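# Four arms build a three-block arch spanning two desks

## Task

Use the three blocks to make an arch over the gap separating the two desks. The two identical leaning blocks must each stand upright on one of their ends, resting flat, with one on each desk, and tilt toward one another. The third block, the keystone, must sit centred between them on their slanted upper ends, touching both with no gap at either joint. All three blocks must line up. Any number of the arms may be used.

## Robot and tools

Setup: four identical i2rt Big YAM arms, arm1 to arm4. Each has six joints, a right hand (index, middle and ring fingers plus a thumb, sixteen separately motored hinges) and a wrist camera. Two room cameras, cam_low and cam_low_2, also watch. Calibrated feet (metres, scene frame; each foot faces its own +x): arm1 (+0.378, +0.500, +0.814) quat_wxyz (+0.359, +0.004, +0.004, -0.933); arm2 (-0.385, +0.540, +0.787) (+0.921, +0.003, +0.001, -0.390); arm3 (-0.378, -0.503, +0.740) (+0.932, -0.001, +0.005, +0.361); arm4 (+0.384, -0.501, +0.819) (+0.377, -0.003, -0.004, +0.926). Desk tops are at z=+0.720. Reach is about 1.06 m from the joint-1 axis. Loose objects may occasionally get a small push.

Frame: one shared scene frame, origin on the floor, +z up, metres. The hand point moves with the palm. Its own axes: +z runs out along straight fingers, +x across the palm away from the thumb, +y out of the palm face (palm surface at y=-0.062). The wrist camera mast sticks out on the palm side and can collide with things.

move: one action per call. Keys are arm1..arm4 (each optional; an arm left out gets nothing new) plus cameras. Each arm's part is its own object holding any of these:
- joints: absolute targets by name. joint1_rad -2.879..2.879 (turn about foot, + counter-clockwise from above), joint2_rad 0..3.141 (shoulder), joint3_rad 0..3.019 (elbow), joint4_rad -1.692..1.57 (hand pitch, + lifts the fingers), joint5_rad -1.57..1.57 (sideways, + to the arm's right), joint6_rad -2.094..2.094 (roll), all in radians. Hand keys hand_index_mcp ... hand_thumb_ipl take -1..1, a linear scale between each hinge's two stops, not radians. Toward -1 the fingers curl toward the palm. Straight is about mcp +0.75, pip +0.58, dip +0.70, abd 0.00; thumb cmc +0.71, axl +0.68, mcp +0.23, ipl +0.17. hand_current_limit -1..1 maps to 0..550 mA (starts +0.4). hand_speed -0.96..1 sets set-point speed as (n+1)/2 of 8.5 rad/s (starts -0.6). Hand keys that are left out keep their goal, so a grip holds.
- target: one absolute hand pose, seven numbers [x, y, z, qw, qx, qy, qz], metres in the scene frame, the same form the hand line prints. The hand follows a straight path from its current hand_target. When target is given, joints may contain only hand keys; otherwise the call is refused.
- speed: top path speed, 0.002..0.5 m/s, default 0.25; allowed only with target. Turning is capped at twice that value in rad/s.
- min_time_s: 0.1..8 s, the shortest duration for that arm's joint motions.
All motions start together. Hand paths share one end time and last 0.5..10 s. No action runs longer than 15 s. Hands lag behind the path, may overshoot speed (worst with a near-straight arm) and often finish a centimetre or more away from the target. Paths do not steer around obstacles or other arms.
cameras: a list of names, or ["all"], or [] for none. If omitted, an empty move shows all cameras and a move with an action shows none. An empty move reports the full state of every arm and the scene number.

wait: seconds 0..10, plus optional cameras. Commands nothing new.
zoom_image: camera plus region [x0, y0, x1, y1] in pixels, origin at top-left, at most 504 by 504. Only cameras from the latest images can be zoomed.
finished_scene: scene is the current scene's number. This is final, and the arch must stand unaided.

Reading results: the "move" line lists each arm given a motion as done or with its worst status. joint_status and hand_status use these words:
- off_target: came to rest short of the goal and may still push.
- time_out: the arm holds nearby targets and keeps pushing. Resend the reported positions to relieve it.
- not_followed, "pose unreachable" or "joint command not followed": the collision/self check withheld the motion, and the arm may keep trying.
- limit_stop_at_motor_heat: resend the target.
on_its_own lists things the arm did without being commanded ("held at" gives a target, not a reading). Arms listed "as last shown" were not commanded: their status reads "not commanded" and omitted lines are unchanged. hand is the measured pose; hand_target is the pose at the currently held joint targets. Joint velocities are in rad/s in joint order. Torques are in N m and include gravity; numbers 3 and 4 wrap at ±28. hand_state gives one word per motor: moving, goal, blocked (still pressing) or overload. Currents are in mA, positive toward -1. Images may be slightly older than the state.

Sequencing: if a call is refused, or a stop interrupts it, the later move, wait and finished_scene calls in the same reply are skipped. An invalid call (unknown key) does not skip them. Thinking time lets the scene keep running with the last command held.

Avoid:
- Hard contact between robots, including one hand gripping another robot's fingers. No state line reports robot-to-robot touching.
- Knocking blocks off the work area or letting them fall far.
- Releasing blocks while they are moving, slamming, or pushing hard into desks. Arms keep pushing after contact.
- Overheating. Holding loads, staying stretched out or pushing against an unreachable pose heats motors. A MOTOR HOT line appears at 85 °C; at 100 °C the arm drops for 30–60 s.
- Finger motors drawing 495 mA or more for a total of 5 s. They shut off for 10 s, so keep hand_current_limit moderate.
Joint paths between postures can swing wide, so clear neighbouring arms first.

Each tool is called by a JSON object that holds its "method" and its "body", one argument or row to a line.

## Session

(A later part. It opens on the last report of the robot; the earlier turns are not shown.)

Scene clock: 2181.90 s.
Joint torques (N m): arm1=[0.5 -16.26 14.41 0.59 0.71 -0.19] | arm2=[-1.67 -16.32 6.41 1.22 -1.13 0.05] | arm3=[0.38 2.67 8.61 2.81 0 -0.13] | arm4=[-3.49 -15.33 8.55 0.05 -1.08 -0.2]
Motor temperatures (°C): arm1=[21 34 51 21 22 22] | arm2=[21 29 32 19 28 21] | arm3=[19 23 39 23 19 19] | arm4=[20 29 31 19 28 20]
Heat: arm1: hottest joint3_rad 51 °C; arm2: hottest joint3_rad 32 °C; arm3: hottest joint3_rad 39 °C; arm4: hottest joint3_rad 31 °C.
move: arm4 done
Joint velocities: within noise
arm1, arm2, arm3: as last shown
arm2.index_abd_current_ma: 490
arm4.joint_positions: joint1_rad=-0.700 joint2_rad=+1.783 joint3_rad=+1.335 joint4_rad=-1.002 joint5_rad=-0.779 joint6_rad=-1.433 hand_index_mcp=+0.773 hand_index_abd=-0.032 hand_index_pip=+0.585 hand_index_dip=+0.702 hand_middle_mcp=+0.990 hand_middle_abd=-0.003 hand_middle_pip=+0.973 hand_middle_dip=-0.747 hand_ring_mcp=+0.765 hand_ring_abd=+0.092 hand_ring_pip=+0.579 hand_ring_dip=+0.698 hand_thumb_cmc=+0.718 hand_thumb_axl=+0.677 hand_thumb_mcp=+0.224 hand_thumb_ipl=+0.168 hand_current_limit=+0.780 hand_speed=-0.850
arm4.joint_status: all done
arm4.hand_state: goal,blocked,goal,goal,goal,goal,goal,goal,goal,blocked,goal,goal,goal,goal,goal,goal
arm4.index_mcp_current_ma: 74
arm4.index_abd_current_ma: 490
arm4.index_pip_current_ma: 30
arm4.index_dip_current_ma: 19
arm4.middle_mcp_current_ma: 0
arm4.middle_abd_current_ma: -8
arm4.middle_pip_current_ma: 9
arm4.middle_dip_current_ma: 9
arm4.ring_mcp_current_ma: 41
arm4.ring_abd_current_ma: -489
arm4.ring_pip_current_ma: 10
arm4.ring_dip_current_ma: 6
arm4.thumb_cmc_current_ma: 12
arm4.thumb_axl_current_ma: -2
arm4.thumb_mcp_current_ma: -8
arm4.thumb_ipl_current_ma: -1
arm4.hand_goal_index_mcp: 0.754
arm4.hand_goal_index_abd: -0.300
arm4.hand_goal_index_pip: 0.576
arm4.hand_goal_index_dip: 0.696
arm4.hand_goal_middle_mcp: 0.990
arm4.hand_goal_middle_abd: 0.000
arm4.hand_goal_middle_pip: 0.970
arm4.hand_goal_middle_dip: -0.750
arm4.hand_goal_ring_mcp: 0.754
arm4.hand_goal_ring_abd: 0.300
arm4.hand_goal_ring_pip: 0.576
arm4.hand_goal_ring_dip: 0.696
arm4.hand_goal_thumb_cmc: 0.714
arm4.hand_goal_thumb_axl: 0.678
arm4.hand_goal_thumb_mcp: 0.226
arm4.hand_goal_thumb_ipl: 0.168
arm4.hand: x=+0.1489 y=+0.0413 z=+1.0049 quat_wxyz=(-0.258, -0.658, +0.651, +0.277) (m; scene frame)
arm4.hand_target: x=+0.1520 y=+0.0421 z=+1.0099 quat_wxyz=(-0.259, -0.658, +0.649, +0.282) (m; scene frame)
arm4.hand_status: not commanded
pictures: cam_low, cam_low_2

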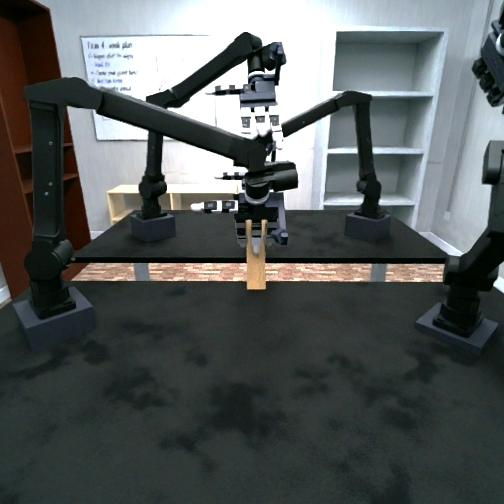

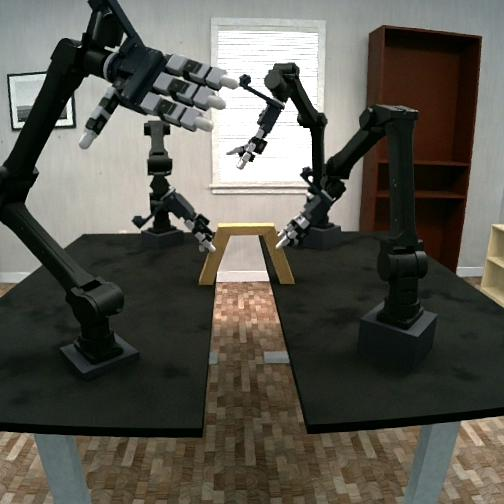

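{"method": "move", "body": {
  "arm2": {"joints": {"hand_index_abd": 0.10, "hand_ring_abd": -0.08, "hand_speed": -0.96}},
  "arm4": {"joints": {"hand_index_abd": 0.10, "hand_ring_abd": -0.08, "hand_speed": -0.96}},
  "cameras": ["cam_low_2", "cam_low", "arm2_cam_wrist", "arm4_cam_wrist"]
}}

{"method": "zoom_image", "body": {
  "camera": "cam_low_2",
  "region": [190, 200, 310, 300]
}}

{"method": "zoom_image", "body": {
  "camera": "arm2_cam_wrist",
  "region": [220, 140, 360, 280]
}}

{"method": "zoom_image", "body": {
  "camera": "arm4_cam_wrist",
  "region": [200, 100, 400, 300]
}}

Scene clock: 2190.93 s.
Joint torques (N m): arm1=[0.26 -16.09 14.46 0.72 0.69 -0.21] | arm2=[-1.73 -16.15 6.42 1.16 -0.99 0.05] | arm3=[0.38 2.67 8.61 2.81 0 -0.13] | arm4=[-3.49 -15.33 8.53 0.1 -0.83 -0.19]
Motor temperatures (°C): arm1=[21 35 52 21 22 22] | arm2=[21 29 32 19 28 21] | arm3=[19 23 39 23 19 19] | arm4=[20 29 31 19 28 20]
Heat: arm1: hottest joint3_rad 52 °C; arm2: hottest joint3_rad 32 °C; arm3: hottest joint3_rad 39 °C; arm4: hottest joint3_rad 31 °C.
move: arm2 done; arm4 done
Joint velocities: within noise
arm1, arm3: as last shown
arm2.joint_positions: joint1_rad=-0.609 joint2_rad=+1.749 joint3_rad=+1.426 joint4_rad=-1.095 joint5_rad=-0.711 joint6_rad=+1.778 hand_index_mcp=+0.741 hand_index_abd=+0.096 hand_index_pip=+0.572 hand_index_dip=+0.695 hand_middle_mcp=+0.930 hand_middle_abd=+0.003 hand_middle_pip=-0.198 hand_middle_dip=+0.697 hand_ring_mcp=+0.746 hand_ring_abd=-0.076 hand_ring_pip=+0.576 hand_ring_dip=+0.696 hand_thumb_cmc=+0.710 hand_thumb_axl=+0.677 hand_thumb_mcp=+0.224 hand_thumb_ipl=+0.168 hand_current_limit=+0.780 hand_speed=-0.960
arm2.joint_status: all done
arm2.hand_state: goal,goal,goal,goal,goal,goal,goal,goal,goal,goal,goal,goal,goal,goal,goal,goal
arm2.index_mcp_current_ma: -9
arm2.index_abd_current_ma: -1
arm2.index_pip_current_ma: -1
arm2.index_dip_current_ma: 0
arm2.middle_mcp_current_ma: -12
arm2.middle_abd_current_ma: 1
arm2.middle_pip_current_ma: 0
arm2.middle_dip_current_ma: -1
arm2.ring_mcp_current_ma: -4
arm2.ring_abd_current_ma: 1
arm2.ring_pip_current_ma: 0
arm2.ring_dip_current_ma: 0
arm2.thumb_cmc_current_ma: -1
arm2.thumb_axl_current_ma: 0
arm2.thumb_mcp_current_ma: -1
arm2.thumb_ipl_current_ma: 0
arm2.hand_goal_index_mcp: 0.754
arm2.hand_goal_index_abd: 0.100
arm2.hand_goal_index_pip: 0.576
arm2.hand_goal_index_dip: 0.696
arm2.hand_goal_middle_mcp: 0.946
arm2.hand_goal_middle_abd: 0.000
arm2.hand_goal_middle_pip: -0.200
arm2.hand_goal_middle_dip: 0.700
arm2.hand_goal_ring_mcp: 0.754
arm2.hand_goal_ring_abd: -0.080
arm2.hand_goal_ring_pip: 0.576
arm2.hand_goal_ring_dip: 0.696
arm2.hand_goal_thumb_cmc: 0.714
arm2.hand_goal_thumb_axl: 0.678
arm2.hand_goal_thumb_mcp: 0.226
arm2.hand_goal_thumb_ipl: 0.168
arm2.hand: x=-0.2495 y=+0.0368 z=+0.8943 quat_wxyz=(-0.248, +0.664, -0.659, +0.254) (m; scene frame)
arm2.hand_target: x=-0.2550 y=+0.0346 z=+0.8989 quat_wxyz=(-0.242, +0.664, -0.658, +0.262) (m; scene frame)
arm2.hand_status: not commanded
arm4.joint_positions: joint1_rad=-0.700 joint2_rad=+1.783 joint3_rad=+1.335 joint4_rad=-1.003 joint5_rad=-0.785 joint6_rad=-1.434 hand_index_mcp=+0.766 hand_index_abd=+0.096 hand_index_pip=+0.581 hand_index_dip=+0.699 hand_middle_mcp=+0.990 hand_middle_abd=-0.003 hand_middle_pip=+0.973 hand_middle_dip=-0.747 hand_ring_mcp=+0.765 hand_ring_abd=-0.077 hand_ring_pip=+0.579 hand_ring_dip=+0.698 hand_thumb_cmc=+0.718 hand_thumb_axl=+0.677 hand_thumb_mcp=+0.224 hand_thumb_ipl=+0.168 hand_current_limit=+0.780 hand_speed=-0.960
arm4.joint_status: all done
arm4.hand_state: goal,goal,goal,goal,goal,goal,goal,goal,goal,goal,goal,goal,goal,goal,goal,goal
arm4.index_mcp_current_ma: 46
arm4.index_abd_current_ma: -11
arm4.index_pip_current_ma: 16
arm4.index_dip_current_ma: 9
arm4.middle_mcp_current_ma: 0
arm4.middle_abd_current_ma: -8
arm4.middle_pip_current_ma: 9
arm4.middle_dip_current_ma: 9
arm4.ring_mcp_current_ma: 41
arm4.ring_abd_current_ma: 8
arm4.ring_pip_current_ma: 10
arm4.ring_dip_current_ma: 6
arm4.thumb_cmc_current_ma: 12
arm4.thumb_axl_current_ma: -2
arm4.thumb_mcp_current_ma: -8
arm4.thumb_ipl_current_ma: -1
arm4.hand_goal_index_mcp: 0.754
arm4.hand_goal_index_abd: 0.100
arm4.hand_goal_index_pip: 0.576
arm4.hand_goal_index_dip: 0.696
arm4.hand_goal_middle_mcp: 0.990
arm4.hand_goal_middle_abd: 0.000
arm4.hand_goal_middle_pip: 0.970
arm4.hand_goal_middle_dip: -0.750
arm4.hand_goal_ring_mcp: 0.754
arm4.hand_goal_ring_abd: -0.080
arm4.hand_goal_ring_pip: 0.576
arm4.hand_goal_ring_dip: 0.696
arm4.hand_goal_thumb_cmc: 0.714
arm4.hand_goal_thumb_axl: 0.678
arm4.hand_goal_thumb_mcp: 0.226
arm4.hand_goal_thumb_ipl: 0.168
arm4.hand: x=+0.1485 y=+0.0408 z=+1.0059 quat_wxyz=(-0.261, -0.658, +0.649, +0.279) (m; scene frame)
arm4.hand_target: x=+0.1520 y=+0.0421 z=+1.0099 quat_wxyz=(-0.259, -0.658, +0.649, +0.282) (m; scene frame)
arm4.hand_status: not commanded
pictures: arm2_cam_wrist, arm4_cam_wrist, cam_low, cam_low_2

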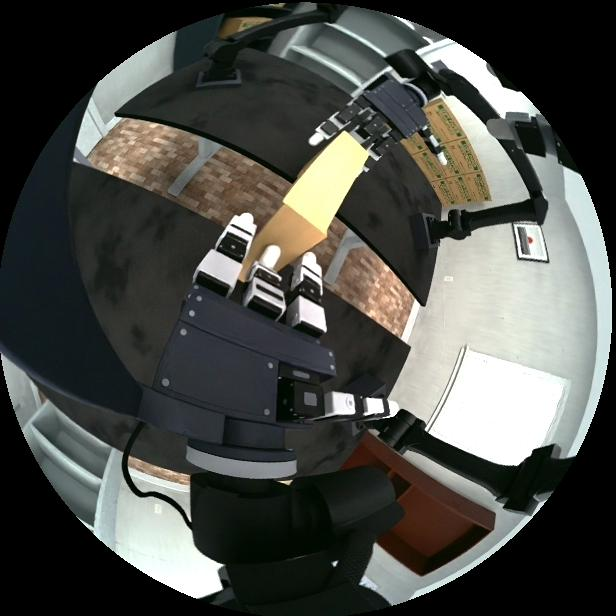

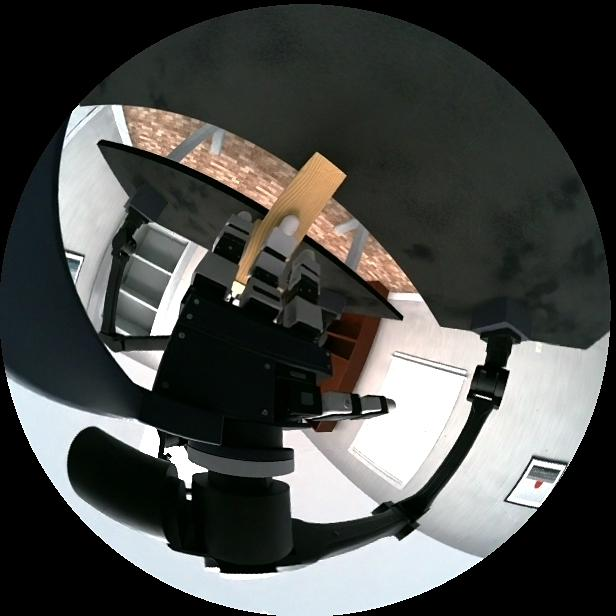

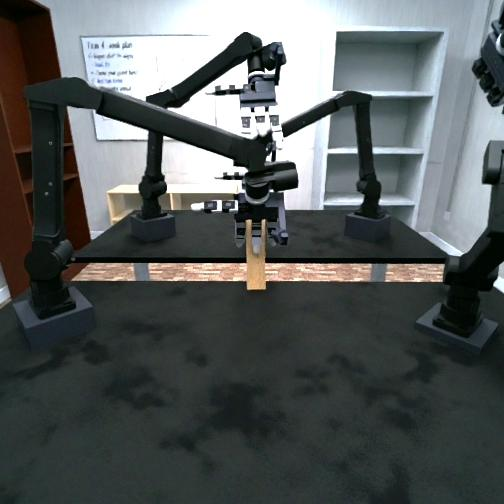

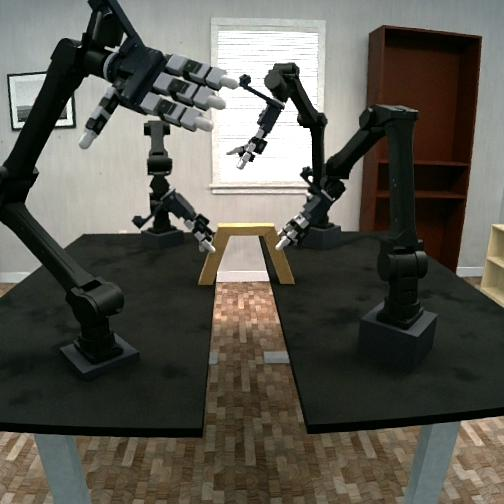

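Scaled by 4.200.

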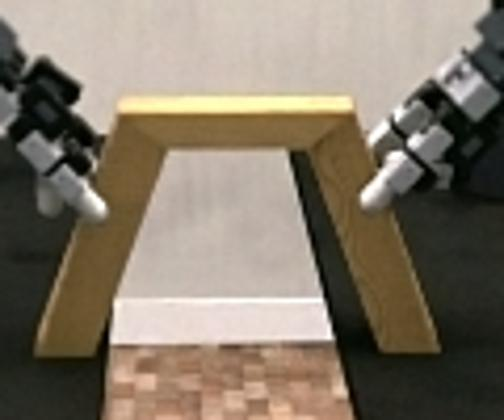

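Scaled by 3.600 from the camera's 616x616 image, which has a finer 880x880 frame.

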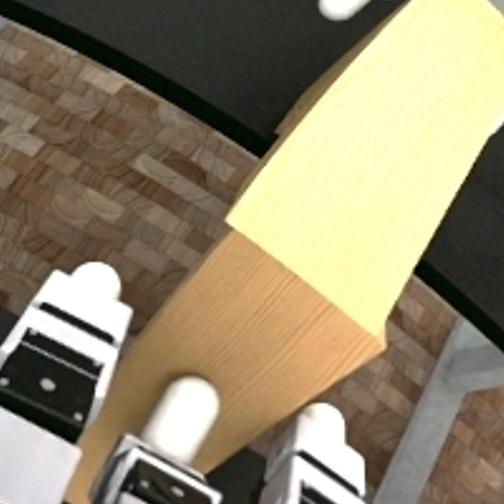

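Scaled by 2.520 from the camera's 616x616 image, which has a finer 880x880 frame.

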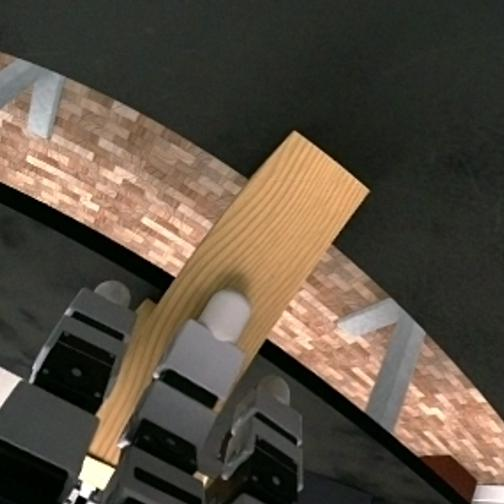

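{"method": "move", "body": {
  "arm2": {"target": [-0.32, 0.036, 0.901, -0.242, 0.6635, -0.6575, 0.262], "speed": 0.06},
  "arm4": {"target": [0.215, 0.042, 1.012, 0.2592, 0.6580, -0.6486, -0.2820], "speed": 0.06},
  "cameras": ["cam_low_2", "cam_low", "arm2_cam_wrist", "arm4_cam_wrist"]
}}

{"method": "zoom_image", "body": {
  "camera": "cam_low_2",
  "region": [190, 200, 310, 300]
}}

{"method": "zoom_image", "body": {
  "camera": "arm2_cam_wrist",
  "region": [220, 140, 360, 280]
}}

{"method": "zoom_image", "body": {
  "camera": "arm4_cam_wrist",
  "region": [200, 100, 400, 300]
}}

Scene clock: 2203.27 s.
Joint torques (N m): arm1=[0.73 -15.5 14.48 0.68 0.67 -0.21] | arm2=[-1.55 -15.79 6.82 0.29 -1.01 0.06] | arm3=[0.32 2.67 8.61 2.8 0 -0.13] | arm4=[-3.14 -14.39 10.55 -0.17 -0.87 -0.18]
Motor temperatures (°C): arm1=[21 35 53 21 22 22] | arm2=[21 29 32 19 28 21] | arm3=[19 23 39 23 19 19] | arm4=[20 29 31 19 28 20]
Heat: arm1: hottest joint3_rad 53 °C; arm2: hottest joint3_rad 32 °C; arm3: hottest joint3_rad 39 °C; arm4: hottest joint3_rad 31 °C.
move: arm2 done; arm4 off_target
Joint velocities: within noise
arm1, arm3: as last shown
arm2.joint_positions: joint1_rad=-0.736 joint2_rad=+1.749 joint3_rad=+1.426 joint4_rad=-1.193 joint5_rad=-0.725 joint6_rad=+1.616 hand_index_mcp=+0.741 hand_index_abd=+0.096 hand_index_pip=+0.572 hand_index_dip=+0.695 hand_middle_mcp=+0.931 hand_middle_abd=+0.003 hand_middle_pip=-0.198 hand_middle_dip=+0.697 hand_ring_mcp=+0.746 hand_ring_abd=-0.076 hand_ring_pip=+0.576 hand_ring_dip=+0.696 hand_thumb_cmc=+0.710 hand_thumb_axl=+0.677 hand_thumb_mcp=+0.224 hand_thumb_ipl=+0.168 hand_current_limit=+0.780 hand_speed=-0.960
arm2.joint_status: not commanded
arm2.hand_state: goal,goal,goal,goal,goal,goal,goal,goal,goal,goal,goal,goal,goal,goal,goal,goal
arm2.index_mcp_current_ma: -9
arm2.index_abd_current_ma: -1
arm2.index_pip_current_ma: -1
arm2.index_dip_current_ma: 0
arm2.middle_mcp_current_ma: -12
arm2.middle_abd_current_ma: 1
arm2.middle_pip_current_ma: 0
arm2.middle_dip_current_ma: -1
arm2.ring_mcp_current_ma: -4
arm2.ring_abd_current_ma: 1
arm2.ring_pip_current_ma: 0
arm2.ring_dip_current_ma: 0
arm2.thumb_cmc_current_ma: -1
arm2.thumb_axl_current_ma: 0
arm2.thumb_mcp_current_ma: -1
arm2.thumb_ipl_current_ma: 0
arm2.hand_goal_index_mcp: 0.754
arm2.hand_goal_index_abd: 0.100
arm2.hand_goal_index_pip: 0.576
arm2.hand_goal_index_dip: 0.696
arm2.hand_goal_middle_mcp: 0.946
arm2.hand_goal_middle_abd: 0.000
arm2.hand_goal_middle_pip: -0.200
arm2.hand_goal_middle_dip: 0.700
arm2.hand_goal_ring_mcp: 0.754
arm2.hand_goal_ring_abd: -0.080
arm2.hand_goal_ring_pip: 0.576
arm2.hand_goal_ring_dip: 0.696
arm2.hand_goal_thumb_cmc: 0.714
arm2.hand_goal_thumb_axl: 0.678
arm2.hand_goal_thumb_mcp: 0.226
arm2.hand_goal_thumb_ipl: 0.168
arm2.hand: x=-0.3161 y=+0.0358 z=+0.8935 quat_wxyz=(-0.245, +0.663, -0.659, +0.258) (m; scene frame)
arm2.hand_target: x=-0.3199 y=+0.0361 z=+0.9008 quat_wxyz=(-0.242, +0.664, -0.658, +0.262) (m; scene frame)
arm2.hand_status: done (0.008 m and 0.6 deg from the pose sent, 0.071 m and 1.1 deg at the start)
arm4.joint_positions: joint1_rad=-0.822 joint2_rad=+1.788 joint3_rad=+1.335 joint4_rad=-1.136 joint5_rad=-0.793 joint6_rad=-1.606 hand_index_mcp=+0.766 hand_index_abd=+0.096 hand_index_pip=+0.581 hand_index_dip=+0.699 hand_middle_mcp=+0.990 hand_middle_abd=-0.003 hand_middle_pip=+0.973 hand_middle_dip=-0.747 hand_ring_mcp=+0.765 hand_ring_abd=-0.077 hand_ring_pip=+0.579 hand_ring_dip=+0.698 hand_thumb_cmc=+0.718 hand_thumb_axl=+0.677 hand_thumb_mcp=+0.224 hand_thumb_ipl=+0.168 hand_current_limit=+0.780 hand_speed=-0.960
arm4.joint_status: not commanded
arm4.hand_state: goal,goal,goal,goal,goal,goal,goal,goal,goal,goal,goal,goal,goal,goal,goal,goal
arm4.index_mcp_current_ma: 45
arm4.index_abd_current_ma: -10
arm4.index_pip_current_ma: 16
arm4.index_dip_current_ma: 9
arm4.middle_mcp_current_ma: 1
arm4.middle_abd_current_ma: -8
arm4.middle_pip_current_ma: 9
arm4.middle_dip_current_ma: 9
arm4.ring_mcp_current_ma: 41
arm4.ring_abd_current_ma: 8
arm4.ring_pip_current_ma: 10
arm4.ring_dip_current_ma: 6
arm4.thumb_cmc_current_ma: 12
arm4.thumb_axl_current_ma: -2
arm4.thumb_mcp_current_ma: -8
arm4.thumb_ipl_current_ma: -1
arm4.hand_goal_index_mcp: 0.754
arm4.hand_goal_index_abd: 0.100
arm4.hand_goal_index_pip: 0.576
arm4.hand_goal_index_dip: 0.696
arm4.hand_goal_middle_mcp: 0.990
arm4.hand_goal_middle_abd: 0.000
arm4.hand_goal_middle_pip: 0.970
arm4.hand_goal_middle_dip: -0.750
arm4.hand_goal_ring_mcp: 0.754
arm4.hand_goal_ring_abd: -0.080
arm4.hand_goal_ring_pip: 0.576
arm4.hand_goal_ring_dip: 0.696
arm4.hand_goal_thumb_cmc: 0.714
arm4.hand_goal_thumb_axl: 0.678
arm4.hand_goal_thumb_mcp: 0.226
arm4.hand_goal_thumb_ipl: 0.168
arm4.hand: x=+0.2122 y=+0.0332 z=+1.0029 quat_wxyz=(-0.266, -0.655, +0.652, +0.274) (m; scene frame)
arm4.hand_target: x=+0.2150 y=+0.0417 z=+1.0120 quat_wxyz=(-0.259, -0.658, +0.648, +0.282) (m; scene frame)
arm4.hand_status: off_target (0.013 m and 1.3 deg from the pose sent, 0.067 m and 0.4 deg at the start)
pictures: arm2_cam_wrist, arm4_cam_wrist, cam_low, cam_low_2

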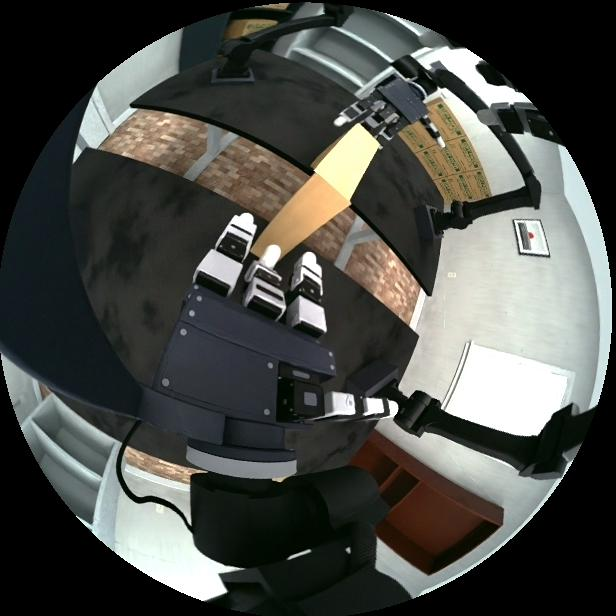

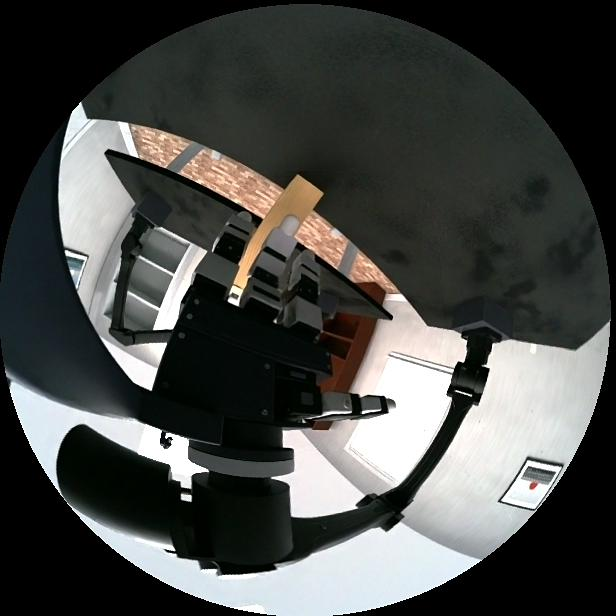

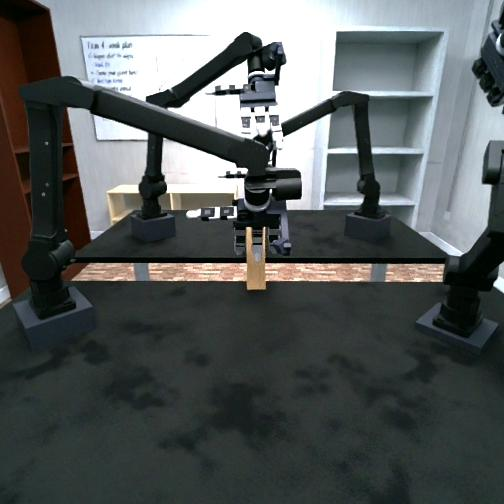

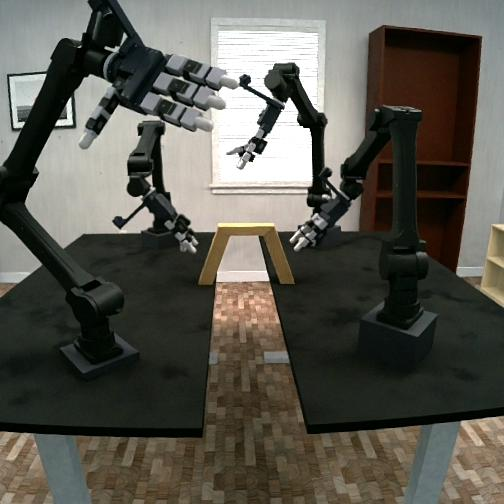

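Scaled by 4.200.

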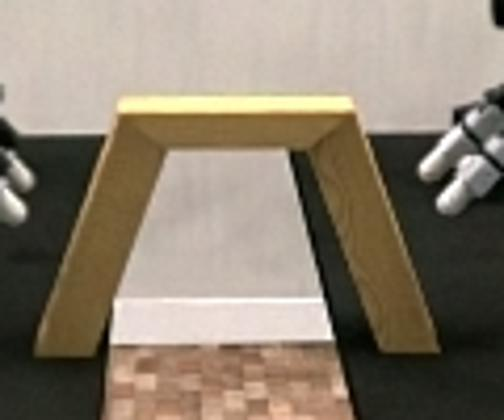

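Scaled by 3.600 from the camera's 616x616 image, which has a finer 880x880 frame.

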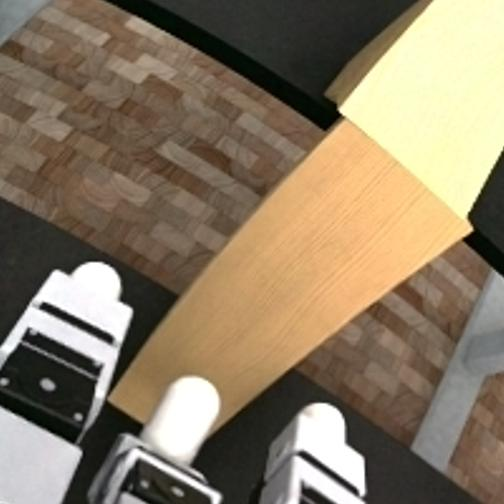

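Scaled by 2.520 from the camera's 616x616 image, which has a finer 880x880 frame.

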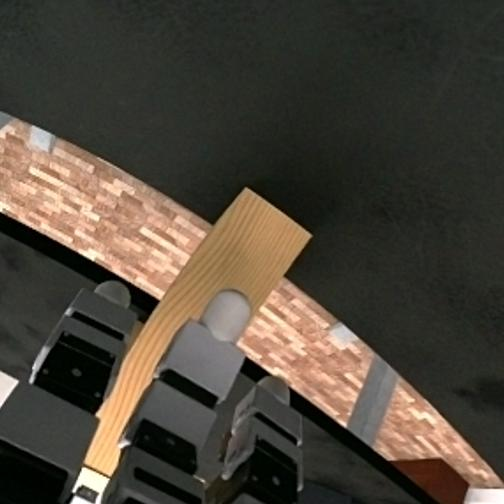

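{"method": "zoom_image", "body": {
  "camera": "cam_low",
  "region": [215, 200, 305, 300]
}}

{"method": "zoom_image", "body": {
  "camera": "cam_low_2",
  "region": [210, 215, 250, 255]
}}

{"method": "zoom_image", "body": {
  "camera": "cam_low_2",
  "region": [250, 215, 290, 255]
}}

{"method": "zoom_image", "body": {
  "camera": "arm2_cam_wrist",
  "region": [290, 100, 390, 200]
}}

Scaled by 5.040.

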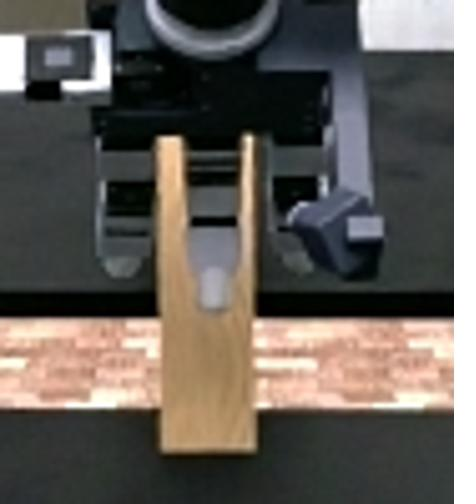

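Scaled by 12.600.

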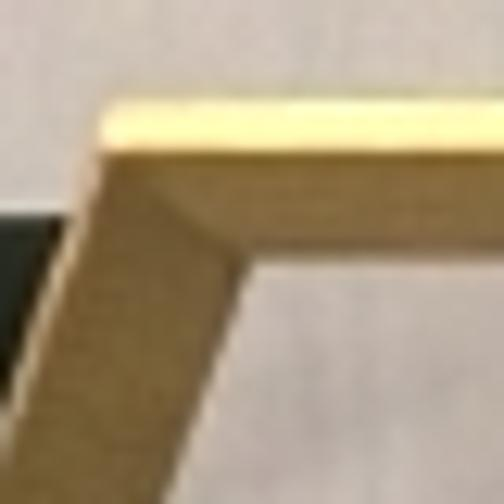

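Scaled by 12.600.

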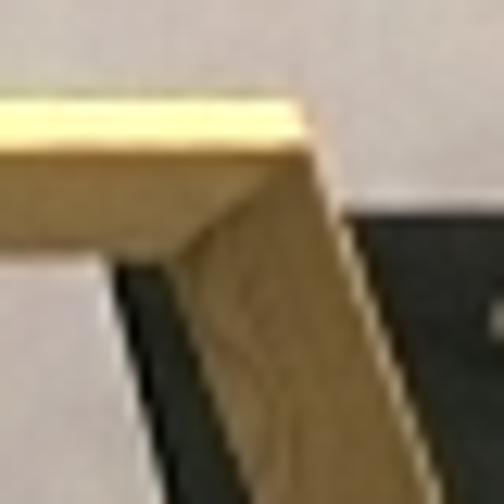

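Scaled by 5.040 from the camera's 616x616 image, which has a finer 880x880 frame.

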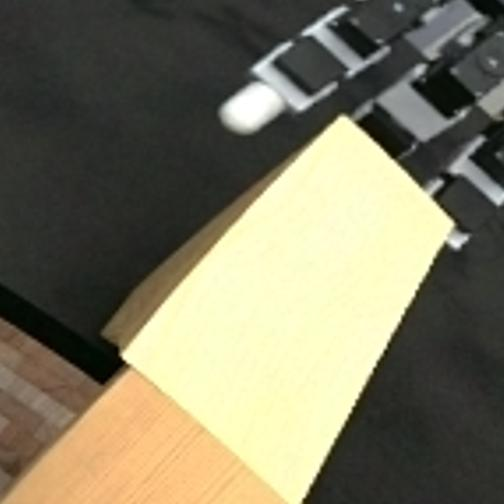

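{"method": "finished_scene", "body": {
  "scene": 2
}}

The scene is finished: the task was done.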